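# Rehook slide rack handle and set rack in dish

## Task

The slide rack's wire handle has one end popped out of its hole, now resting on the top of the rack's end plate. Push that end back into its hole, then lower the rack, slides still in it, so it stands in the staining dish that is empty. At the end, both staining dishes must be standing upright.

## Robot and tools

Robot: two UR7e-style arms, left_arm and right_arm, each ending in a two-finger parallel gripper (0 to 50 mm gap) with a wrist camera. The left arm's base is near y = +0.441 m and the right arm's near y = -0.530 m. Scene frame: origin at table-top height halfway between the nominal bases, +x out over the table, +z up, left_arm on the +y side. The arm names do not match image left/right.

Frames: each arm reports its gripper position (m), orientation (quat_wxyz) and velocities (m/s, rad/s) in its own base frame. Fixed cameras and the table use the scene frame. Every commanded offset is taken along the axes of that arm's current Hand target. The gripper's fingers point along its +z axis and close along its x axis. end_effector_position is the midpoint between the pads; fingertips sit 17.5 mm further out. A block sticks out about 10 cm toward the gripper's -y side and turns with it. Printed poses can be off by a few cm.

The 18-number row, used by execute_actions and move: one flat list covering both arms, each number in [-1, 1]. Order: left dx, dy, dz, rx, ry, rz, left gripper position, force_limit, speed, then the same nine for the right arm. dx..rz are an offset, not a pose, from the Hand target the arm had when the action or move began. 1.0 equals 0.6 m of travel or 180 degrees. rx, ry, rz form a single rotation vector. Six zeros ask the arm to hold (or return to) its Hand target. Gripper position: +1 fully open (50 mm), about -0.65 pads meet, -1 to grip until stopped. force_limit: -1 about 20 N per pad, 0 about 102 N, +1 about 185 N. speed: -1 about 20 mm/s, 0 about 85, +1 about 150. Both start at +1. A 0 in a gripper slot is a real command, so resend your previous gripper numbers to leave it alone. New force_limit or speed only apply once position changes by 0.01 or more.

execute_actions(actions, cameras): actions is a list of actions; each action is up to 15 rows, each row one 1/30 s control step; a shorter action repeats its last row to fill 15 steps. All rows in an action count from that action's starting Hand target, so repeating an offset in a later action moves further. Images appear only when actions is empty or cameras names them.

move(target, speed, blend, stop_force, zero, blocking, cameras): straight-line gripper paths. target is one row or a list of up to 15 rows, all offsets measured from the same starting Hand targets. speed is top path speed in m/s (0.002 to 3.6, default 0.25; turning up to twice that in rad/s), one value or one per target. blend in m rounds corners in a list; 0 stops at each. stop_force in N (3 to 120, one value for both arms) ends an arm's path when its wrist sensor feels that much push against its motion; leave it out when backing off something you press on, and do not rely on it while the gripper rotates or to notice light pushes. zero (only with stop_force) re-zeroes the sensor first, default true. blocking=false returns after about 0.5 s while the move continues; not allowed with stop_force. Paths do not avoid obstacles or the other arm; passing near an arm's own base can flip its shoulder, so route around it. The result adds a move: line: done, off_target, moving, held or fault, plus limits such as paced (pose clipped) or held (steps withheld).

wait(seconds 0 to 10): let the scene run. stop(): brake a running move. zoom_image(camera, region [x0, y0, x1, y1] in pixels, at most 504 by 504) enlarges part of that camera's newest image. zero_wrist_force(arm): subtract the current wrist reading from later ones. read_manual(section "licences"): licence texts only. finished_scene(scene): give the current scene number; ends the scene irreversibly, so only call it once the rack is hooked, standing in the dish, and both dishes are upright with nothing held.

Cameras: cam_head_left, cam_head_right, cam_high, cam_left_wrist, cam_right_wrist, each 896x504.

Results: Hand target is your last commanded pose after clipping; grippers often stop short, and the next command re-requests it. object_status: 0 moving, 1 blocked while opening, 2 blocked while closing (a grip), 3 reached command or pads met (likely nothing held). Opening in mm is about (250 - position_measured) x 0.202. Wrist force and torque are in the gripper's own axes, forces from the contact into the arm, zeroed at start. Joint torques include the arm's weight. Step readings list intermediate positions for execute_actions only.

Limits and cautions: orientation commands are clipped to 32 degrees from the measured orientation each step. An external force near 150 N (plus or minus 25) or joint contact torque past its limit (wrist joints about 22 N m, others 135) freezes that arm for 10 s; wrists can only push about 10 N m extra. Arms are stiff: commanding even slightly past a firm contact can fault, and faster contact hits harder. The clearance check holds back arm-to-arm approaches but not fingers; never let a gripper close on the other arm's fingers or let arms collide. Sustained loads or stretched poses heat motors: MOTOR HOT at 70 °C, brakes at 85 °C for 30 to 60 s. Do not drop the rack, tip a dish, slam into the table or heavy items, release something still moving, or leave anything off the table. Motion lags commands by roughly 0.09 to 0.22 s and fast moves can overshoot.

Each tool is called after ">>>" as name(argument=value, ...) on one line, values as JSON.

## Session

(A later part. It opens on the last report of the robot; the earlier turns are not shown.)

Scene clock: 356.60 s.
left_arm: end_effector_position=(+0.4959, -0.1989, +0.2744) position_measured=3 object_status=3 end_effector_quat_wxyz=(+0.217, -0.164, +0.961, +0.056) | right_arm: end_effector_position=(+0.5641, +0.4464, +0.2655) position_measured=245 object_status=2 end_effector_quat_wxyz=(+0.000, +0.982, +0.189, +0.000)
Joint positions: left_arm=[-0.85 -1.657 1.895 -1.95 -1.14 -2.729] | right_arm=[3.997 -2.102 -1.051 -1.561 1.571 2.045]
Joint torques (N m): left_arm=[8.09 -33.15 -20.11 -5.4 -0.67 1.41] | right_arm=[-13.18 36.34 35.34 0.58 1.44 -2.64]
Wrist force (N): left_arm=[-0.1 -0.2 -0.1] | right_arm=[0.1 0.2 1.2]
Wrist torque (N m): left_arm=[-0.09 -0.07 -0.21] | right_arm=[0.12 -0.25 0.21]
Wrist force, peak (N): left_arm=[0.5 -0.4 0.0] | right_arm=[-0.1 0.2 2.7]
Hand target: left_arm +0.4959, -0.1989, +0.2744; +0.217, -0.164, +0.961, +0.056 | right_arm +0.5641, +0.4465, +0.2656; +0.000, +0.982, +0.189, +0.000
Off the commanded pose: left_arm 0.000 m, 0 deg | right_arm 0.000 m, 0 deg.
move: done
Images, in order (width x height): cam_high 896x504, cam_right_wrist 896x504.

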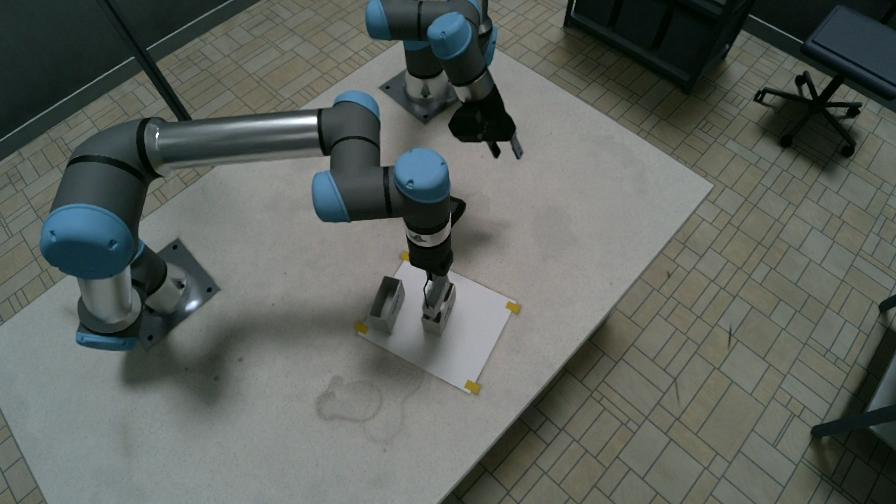

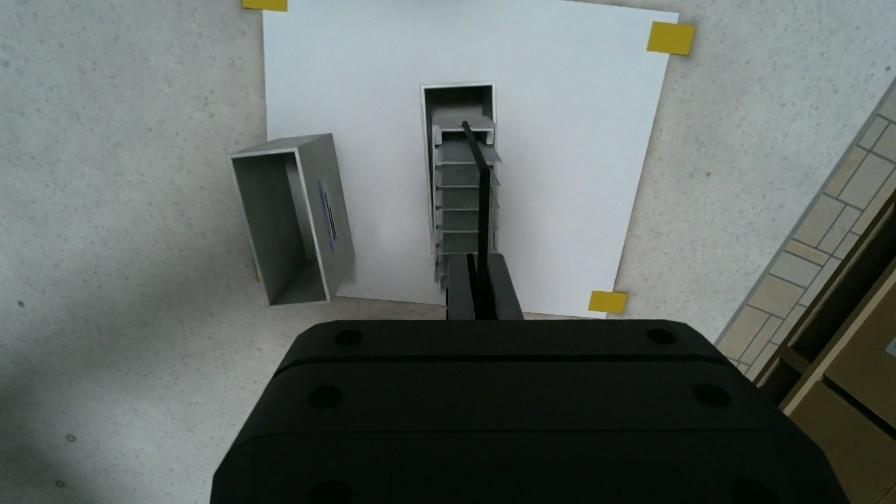

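>>> move(target=[0,0,0,0,0,0,1,-0.8,-0.6, -0.2002,0.0552,0,0,0,-0.0293,-1,-0.4,-0.5], speed=0.12, cameras=["cam_right_wrist","cam_high"])

>>> zoom_image(camera="cam_high", region=[340, 220, 500, 360])

>>> zoom_image(camera="cam_right_wrist", region=[380, 60, 580, 330])

Scene clock: 365.47 s.
left_arm: end_effector_position=(+0.4959, -0.1989, +0.2744) position_measured=3 object_status=3 end_effector_quat_wxyz=(+0.217, -0.164, +0.961, +0.056) | right_arm: end_effector_position=(+0.4650, +0.3711, +0.2657) position_measured=245 object_status=2 end_effector_quat_wxyz=(+0.000, +0.972, +0.234, +0.000)
Joint positions: left_arm=[-0.85 -1.657 1.895 -1.95 -1.14 -2.729] | right_arm=[4.041 -1.788 -1.488 -1.437 1.571 1.997]
Joint torques (N m): left_arm=[8.73 -33.28 -21.25 -5.42 -0.58 1.29] | right_arm=[13.57 49.39 17.99 5.86 -1.24 -2.72]
Wrist force (N): left_arm=[0.1 0.0 -0.1] | right_arm=[-0.1 0.2 1.5]
Wrist torque (N m): left_arm=[-0.05 -0.09 -0.20] | right_arm=[0.10 -0.23 0.22]
Wrist force, peak (N): left_arm=[0.1 -0.5 0.1] | right_arm=[1.0 -0.1 2.1]
Hand target: left_arm +0.4959, -0.1989, +0.2744; +0.217, -0.164, +0.961, +0.056 | right_arm +0.4649, +0.3710, +0.2657; +0.000, +0.972, +0.234, +0.000
Off the commanded pose: left_arm 0.000 m, 0 deg | right_arm 0.000 m, 0 deg.
move: done
Images, in order (width x height): cam_high 896x504, cam_right_wrist 896x504.

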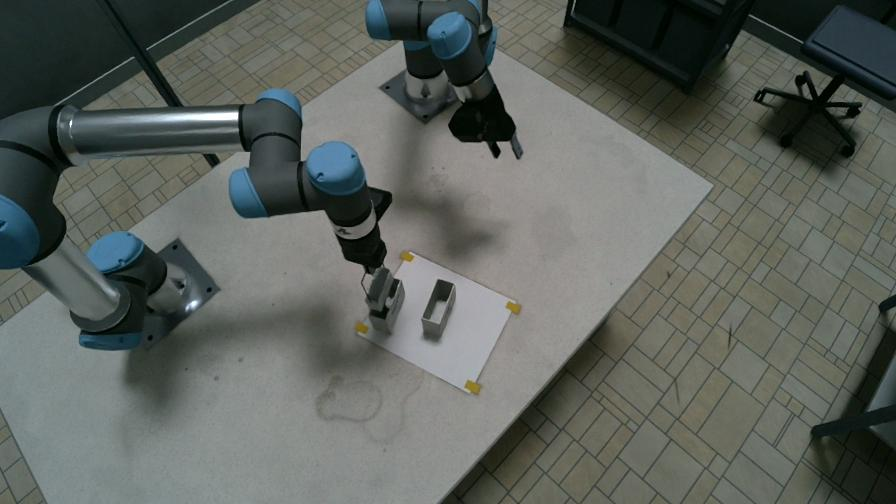

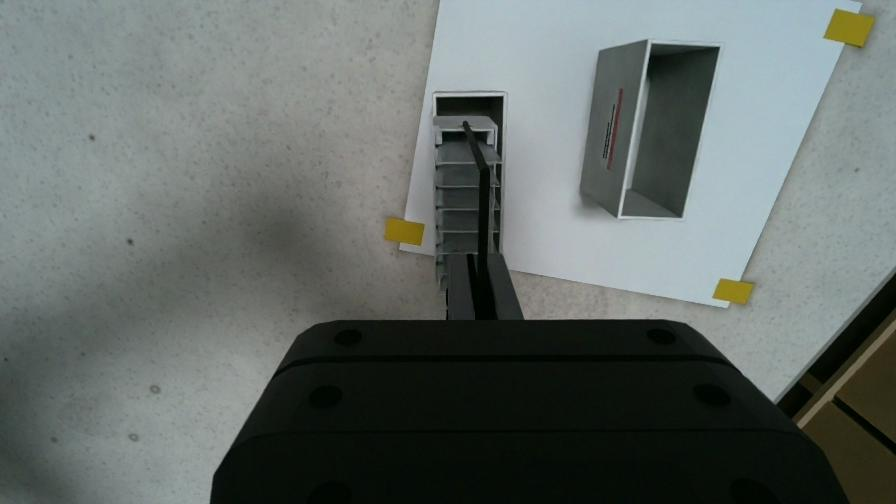

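Scaled by 3.150 from the camera's 896x504 image, which has a finer 1280x720 frame.

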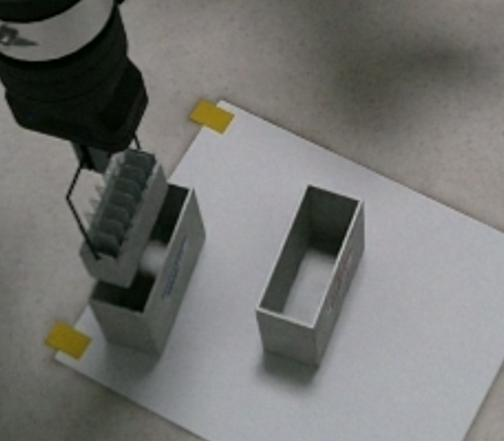

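Scaled by 1.867 from the camera's 896x504 image, which has a finer 1280x720 frame.

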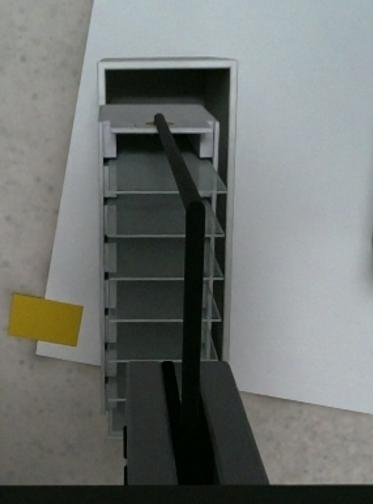

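>>> move(target=[[0,0,0,0,0,0,1,-0.8,-0.6, 0.0117,-0.005,0,0,0,0,-1,-0.4,-0.5],[0,0,0,0,0,0,1,-0.8,-0.6, 0.0117,-0.005,0.035,0,0,0,-1,-0.4,-0.5]], speed=0.08, cameras=["cam_right_wrist","cam_high"])

>>> zoom_image(camera="cam_high", region=[350, 240, 430, 340])

>>> zoom_image(camera="cam_right_wrist", region=[380, 60, 580, 330])

Scene clock: 373.63 s.
left_arm: end_effector_position=(+0.4959, -0.1989, +0.2744) position_measured=3 object_status=3 end_effector_quat_wxyz=(+0.217, -0.164, +0.961, +0.056) | right_arm: end_effector_position=(+0.4698, +0.3769, +0.2449) position_measured=245 object_status=2 end_effector_quat_wxyz=(+0.000, +0.972, +0.234, +0.000)
Joint positions: left_arm=[-0.85 -1.657 1.895 -1.95 -1.14 -2.729] | right_arm=[4.041 -1.814 -1.51 -1.39 1.571 1.997]
Joint torques (N m): left_arm=[7.48 -33.66 -20.64 -5.39 -0.5 1.3] | right_arm=[-12.98 24.23 17.92 5.85 0.46 -2.37]
Wrist force (N): left_arm=[0.0 0.1 0.0] | right_arm=[0.0 0.3 1.5]
Wrist torque (N m): left_arm=[-0.05 -0.08 -0.21] | right_arm=[0.13 -0.23 0.22]
Wrist force, peak (N): left_arm=[0.1 -0.5 0.2] | right_arm=[0.0 0.2 2.0]
Hand target: left_arm +0.4959, -0.1989, +0.2744; +0.217, -0.164, +0.961, +0.056 | right_arm +0.4698, +0.3769, +0.2447; +0.000, +0.972, +0.234, +0.000
Off the commanded pose: left_arm 0.000 m, 0 deg | right_arm 0.000 m, 0 deg.
move: done
Images, in order (width x height): cam_high 896x504, cam_right_wrist 896x504.

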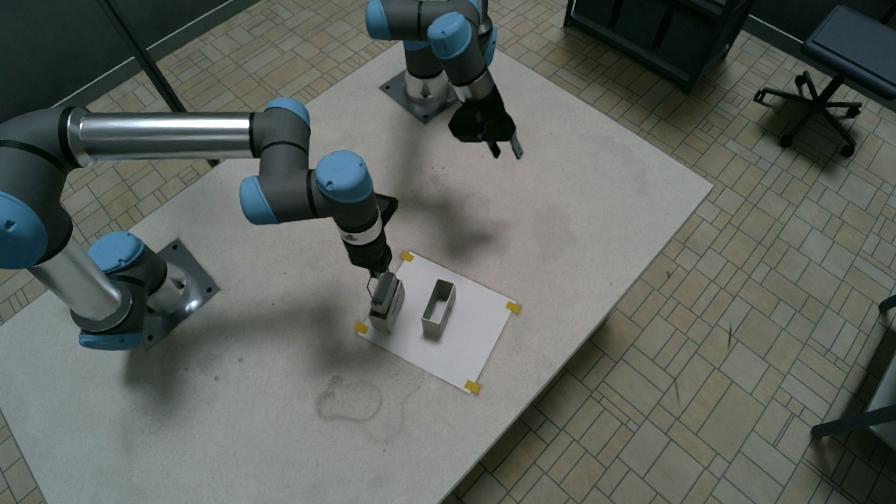

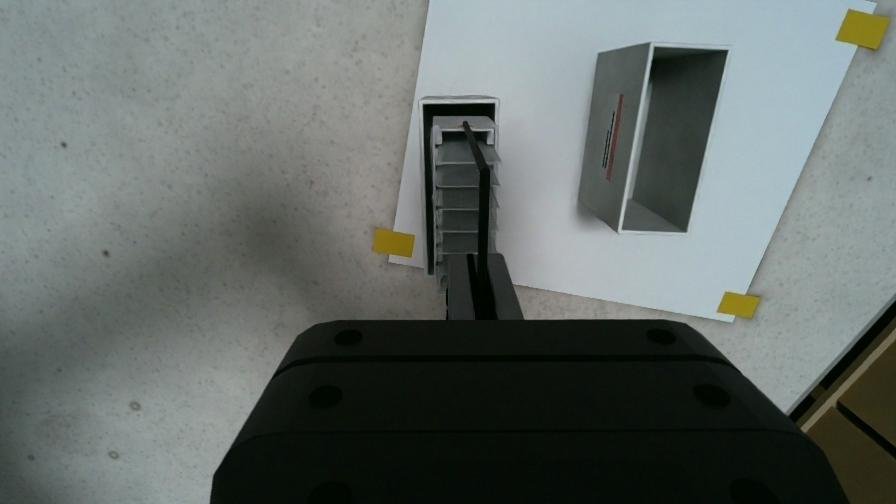

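Scaled by 5.040 from the camera's 896x504 image, which has a finer 1280x720 frame.

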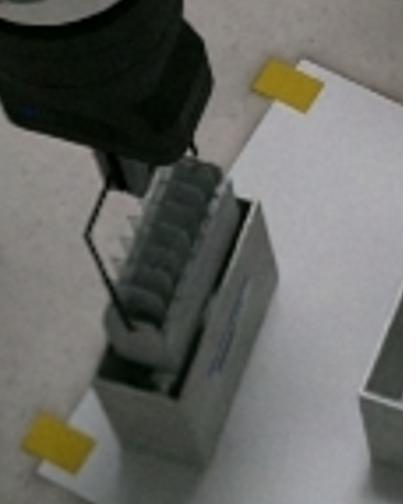

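Scaled by 1.867 from the camera's 896x504 image, which has a finer 1280x720 frame.

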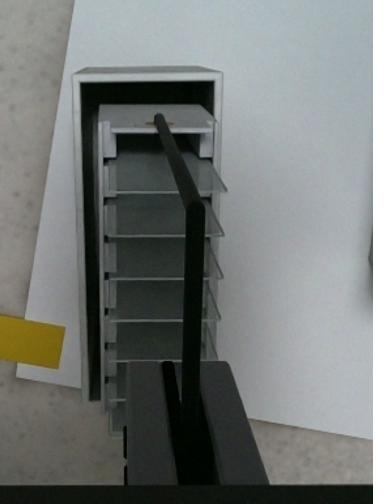

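>>> move(target=[0,0,0,0,0,0,1,-0.8,-0.6, 0,0,0.129,0,0,0,-1,-0.4,-0.5], speed=0.08, stop_force=6)

>>> move(target=[0,0,0,0,0,0,1,-0.8,-0.6, 0,0,0.0067,0,0,0,-1,-0.4,-0.5], speed=0.015, stop_force=3, cameras=["cam_right_wrist","cam_high"])

>>> zoom_image(camera="cam_high", region=[350, 240, 430, 340])

>>> zoom_image(camera="cam_right_wrist", region=[380, 60, 580, 330])

Scene clock: 379.40 s.
left_arm: end_effector_position=(+0.4959, -0.1989, +0.2744) position_measured=3 object_status=3 end_effector_quat_wxyz=(+0.217, -0.164, +0.961, +0.056) | right_arm: end_effector_position=(+0.4697, +0.3769, +0.1673) position_measured=245 object_status=2 end_effector_quat_wxyz=(+0.000, +0.972, +0.234, +0.000)
Joint positions: left_arm=[-0.85 -1.657 1.895 -1.95 -1.14 -2.729] | right_arm=[4.041 -1.863 -1.651 -1.199 1.571 1.997]
Joint torques (N m): left_arm=[8.12 -33.37 -20.65 -5.48 -0.66 1.12] | right_arm=[12.95 24.44 17.66 5.72 -1.22 1.69]
Wrist force (N): left_arm=[0.3 -0.1 0.0] | right_arm=[-0.2 0.1 1.4]
Wrist torque (N m): left_arm=[-0.06 -0.13 -0.21] | right_arm=[0.10 -0.19 0.21]
Wrist force, peak (N): left_arm=[0.2 -0.5 0.3] | right_arm=[-0.1 0.0 2.1]
Hand target: left_arm +0.4959, -0.1989, +0.2744; +0.217, -0.164, +0.961, +0.056 | right_arm +0.4697, +0.3769, +0.1673; +0.000, +0.972, +0.234, +0.000
Off the commanded pose: left_arm 0.000 m, 0 deg | right_arm 0.000 m, 0 deg.
move: done

Scene clock: 381.33 s.
left_arm: end_effector_position=(+0.4959, -0.1989, +0.2744) position_measured=3 object_status=3 end_effector_quat_wxyz=(+0.217, -0.164, +0.961, +0.056) | right_arm: end_effector_position=(+0.4697, +0.3769, +0.1640) position_measured=245 object_status=2 end_effector_quat_wxyz=(+0.000, +0.972, +0.234, +0.000)
Joint positions: left_arm=[-0.85 -1.657 1.895 -1.95 -1.14 -2.729] | right_arm=[4.041 -1.866 -1.657 -1.19 1.571 1.997]
Joint torques (N m): left_arm=[8.35 -33.37 -20.3 -5.32 -0.61 1.15] | right_arm=[12.08 50.42 32.21 0.51 -1.28 1.36]
Wrist force (N): left_arm=[-0.2 -0.2 0.3] | right_arm=[-0.1 -0.9 -2.5]
Wrist torque (N m): left_arm=[-0.09 -0.05 -0.21] | right_arm=[0.05 -0.22 0.20]
Wrist force, peak (N): left_arm=[0.5 -0.2 -0.1] | right_arm=[-0.1 -1.2 -4.2]
Hand target: left_arm +0.4959, -0.1989, +0.2744; +0.217, -0.164, +0.961, +0.056 | right_arm +0.4697, +0.3769, +0.1640; +0.000, +0.972, +0.234, +0.000 (not the last commanded pose)
Off the commanded pose: left_arm 0.000 m, 0 deg | right_arm 0.001 m, 0 deg.
move: contact (right_arm)
Images, in order (width x height): cam_high 896x504, cam_right_wrist 896x504.

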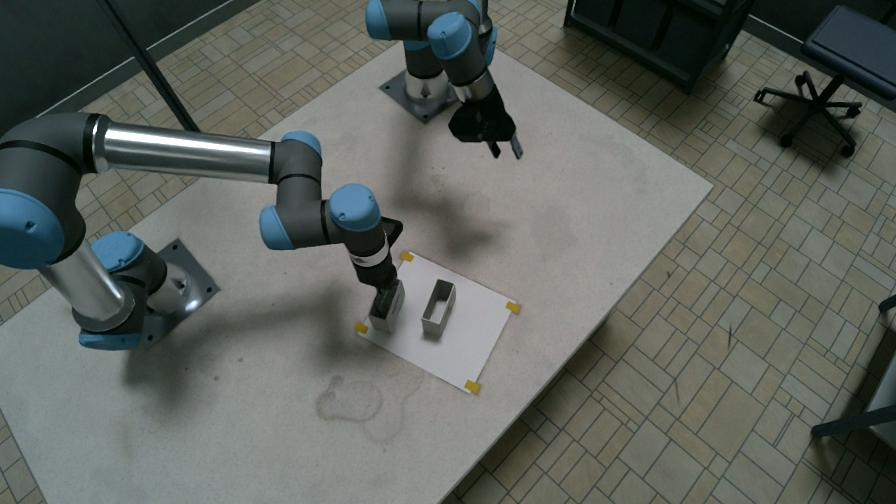

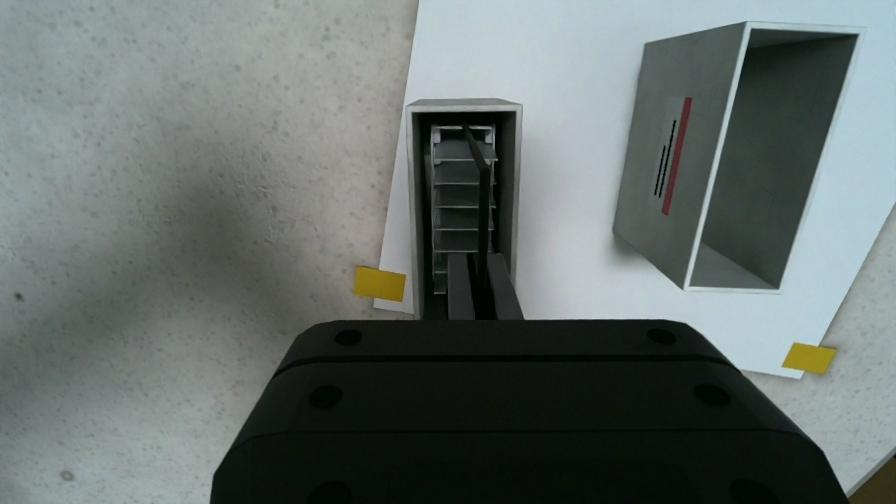

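Scaled by 5.040 from the camera's 896x504 image, which has a finer 1280x720 frame.

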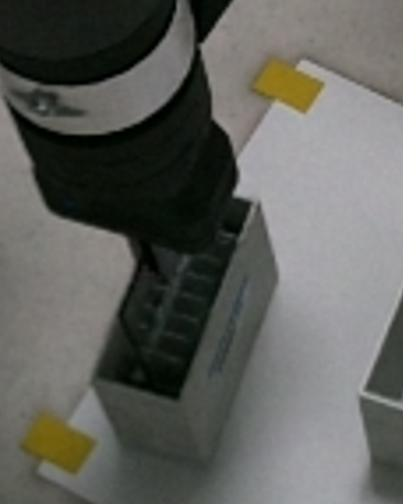

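Scaled by 1.867 from the camera's 896x504 image, which has a finer 1280x720 frame.

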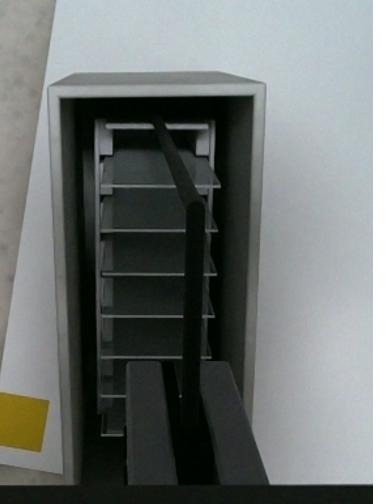

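>>> move(target=[[0,0,0,0,0,0,1,-0.8,-0.6, -0.04,0,0.0023,0,0.075,0,-1,-0.4,-0.5],[0,0,0,0,0,0,1,-0.8,-0.6, -0.0778,0,0.0163,0,0.15,0,-1,-0.4,-0.5]], speed=0.15, blend=0.003)

>>> move(target=[0,0,0,0,0,0,1,-0.8,-0.6, 0,0,0,0,0,0,0.2,-0.4,-0.7], speed=0.1, cameras=["cam_right_wrist"])

>>> zoom_image(camera="cam_right_wrist", region=[380, 60, 580, 330])

Scene clock: 389.63 s.
left_arm: end_effector_position=(+0.4959, -0.1989, +0.2744) position_measured=3 object_status=3 end_effector_quat_wxyz=(+0.217, -0.164, +0.961, +0.056) | right_arm: end_effector_position=(+0.4282, +0.3556, +0.1542) position_measured=245 object_status=2 end_effector_quat_wxyz=(-0.055, +0.945, +0.228, +0.226)
Joint positions: left_arm=[-0.85 -1.657 1.895 -1.95 -1.14 -2.729] | right_arm=[4.198 -1.62 -2.183 -0.509 1.319 2.103]
Joint torques (N m): left_arm=[8.49 -33.2 -20.56 -5.3 -0.51 1.11] | right_arm=[13.44 36.19 14.63 6.2 -2.04 2.5]
Wrist force (N): left_arm=[0.1 -0.1 0.1] | right_arm=[0.3 0.8 -2.0]
Wrist torque (N m): left_arm=[-0.07 -0.10 -0.21] | right_arm=[0.16 -0.12 0.05]
Wrist force, peak (N): left_arm=[0.3 -0.6 -0.1] | right_arm=[0.9 -0.2 -6.3]
Hand target: left_arm +0.4959, -0.1989, +0.2744; +0.217, -0.164, +0.961, +0.056 | right_arm +0.4281, +0.3556, +0.1542; -0.055, +0.945, +0.228, +0.227
Off the commanded pose: left_arm 0.000 m, 0 deg | right_arm 0.000 m, 0 deg.
move: done

Scene clock: 390.50 s.
left_arm: end_effector_position=(+0.4959, -0.1989, +0.2744) position_measured=3 object_status=3 end_effector_quat_wxyz=(+0.217, -0.164, +0.961, +0.056) | right_arm: end_effector_position=(+0.4281, +0.3556, +0.1542) position_measured=123 object_status=3 end_effector_quat_wxyz=(-0.055, +0.945, +0.228, +0.227)
Joint positions: left_arm=[-0.85 -1.657 1.895 -1.95 -1.14 -2.729] | right_arm=[4.198 -1.62 -2.183 -0.509 1.318 2.103]
Joint torques (N m): left_arm=[8.27 -33.17 -21.19 -5.31 -0.56 1.12] | right_arm=[13.85 37.11 14.63 6.46 -2.17 2.49]
Wrist force (N): left_arm=[-0.2 0.0 0.0] | right_arm=[0.4 0.7 0.4]
Wrist torque (N m): left_arm=[-0.05 -0.05 -0.21] | right_arm=[0.20 -0.17 0.07]
Wrist force, peak (N): left_arm=[0.3 -0.4 -0.1] | right_arm=[0.8 0.6 -2.8]
Hand target: left_arm +0.4959, -0.1989, +0.2744; +0.217, -0.164, +0.961, +0.056 | right_arm +0.4281, +0.3556, +0.1542; -0.055, +0.945, +0.228, +0.227
Off the commanded pose: left_arm 0.000 m, 0 deg | right_arm 0.000 m, 0 deg.
move: done
Images, in order (width x height): cam_right_wrist 896x504.

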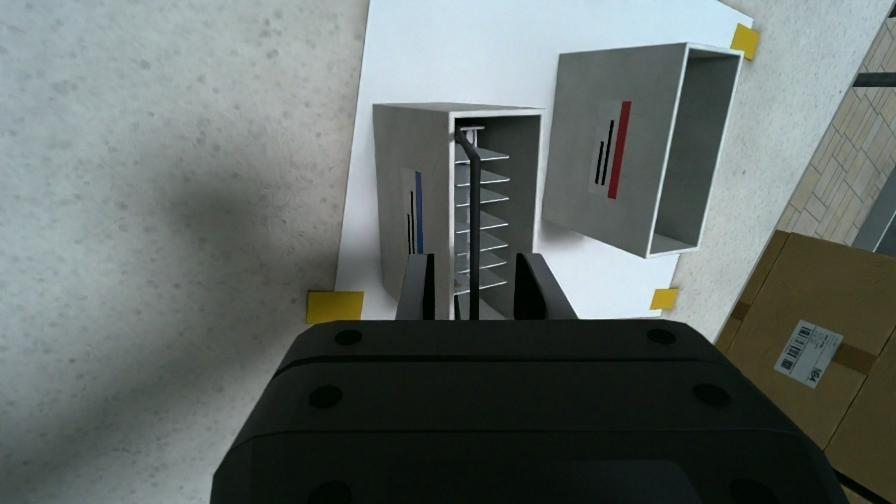

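Scaled by 1.867 from the camera's 896x504 image, which has a finer 1280x720 frame.

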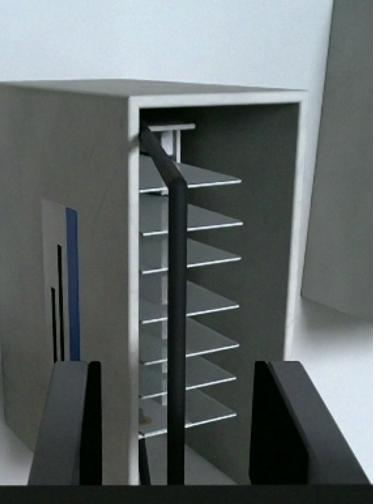

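>>> move(target=[0,0,0,0,0,0,1,-0.8,-0.6, 0,0,-0.16,0,0,0,0.2,-0.4,-0.7], speed=0.25, cameras=["cam_right_wrist","cam_high","cam_head_left"])

>>> zoom_image(camera="cam_right_wrist", region=[380, 60, 580, 330])

>>> zoom_image(camera="cam_high", region=[350, 240, 430, 340])

Scene clock: 393.87 s.
left_arm: end_effector_position=(+0.4959, -0.1989, +0.2744) position_measured=3 object_status=3 end_effector_quat_wxyz=(+0.217, -0.164, +0.961, +0.056) | right_arm: end_effector_position=(+0.3895, +0.3358, +0.2397) position_measured=123 object_status=3 end_effector_quat_wxyz=(-0.055, +0.945, +0.228, +0.227)
Joint positions: left_arm=[-0.85 -1.657 1.895 -1.95 -1.14 -2.729] | right_arm=[4.261 -1.387 -2.139 -0.801 1.294 2.163]
Joint torques (N m): left_arm=[7.31 -33.72 -20.87 -5.36 -0.49 1.04] | right_arm=[12.87 30.28 34.17 1.58 -2.24 2.38]
Wrist force (N): left_arm=[0.0 -0.3 -0.1] | right_arm=[0.1 0.9 0.4]
Wrist torque (N m): left_arm=[-0.10 -0.08 -0.21] | right_arm=[0.25 -0.12 0.06]
Wrist force, peak (N): left_arm=[0.3 -0.3 0.5] | right_arm=[0.1 1.2 2.0]
Hand target: left_arm +0.4959, -0.1989, +0.2744; +0.217, -0.164, +0.961, +0.056 | right_arm +0.3894, +0.3358, +0.2398; -0.055, +0.945, +0.228, +0.227
Off the commanded pose: left_arm 0.000 m, 0 deg | right_arm 0.000 m, 0 deg.
move: done
Images, in order (width x height): cam_head_left 896x504, cam_high 896x504, cam_right_wrist 896x504.

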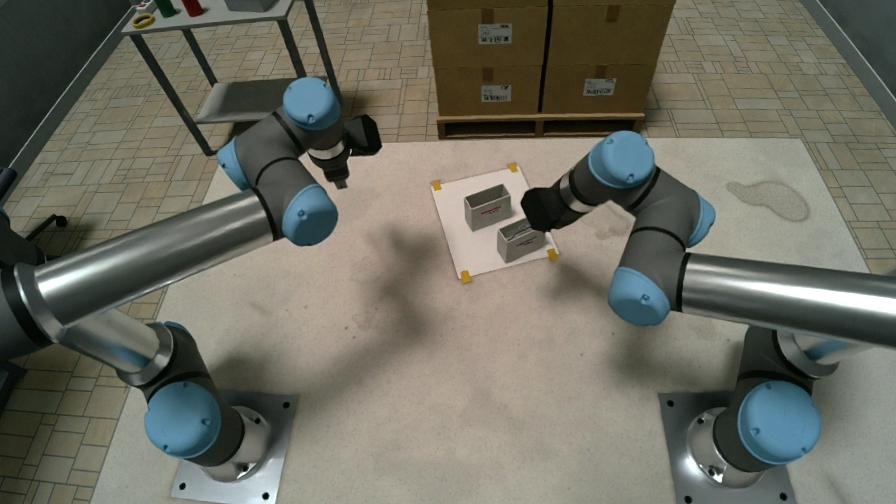

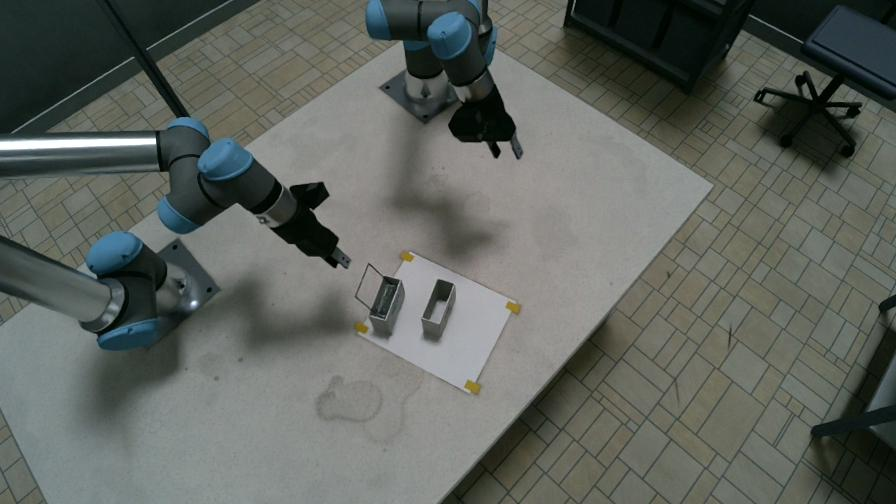

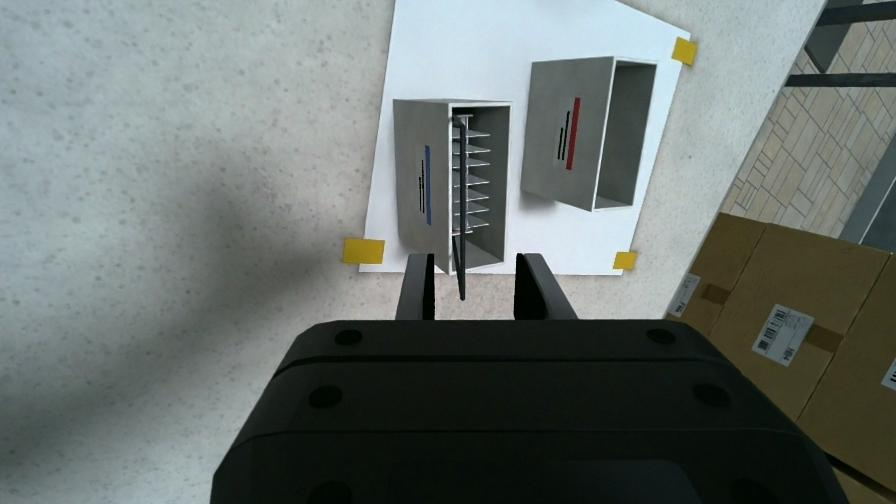

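Scaled by 1.867 from the camera's 896x504 image, which has a finer 1280x720 frame.

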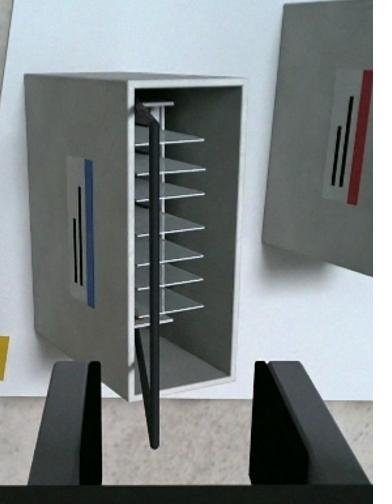

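Scaled by 5.040 from the camera's 896x504 image, which has a finer 1280x720 frame.

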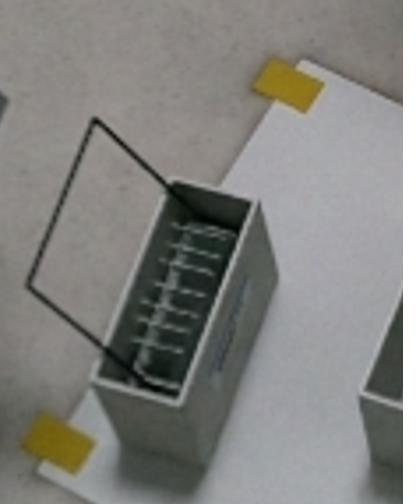

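>>> finished_scene(scene=1)

The scene is finished: the task was done.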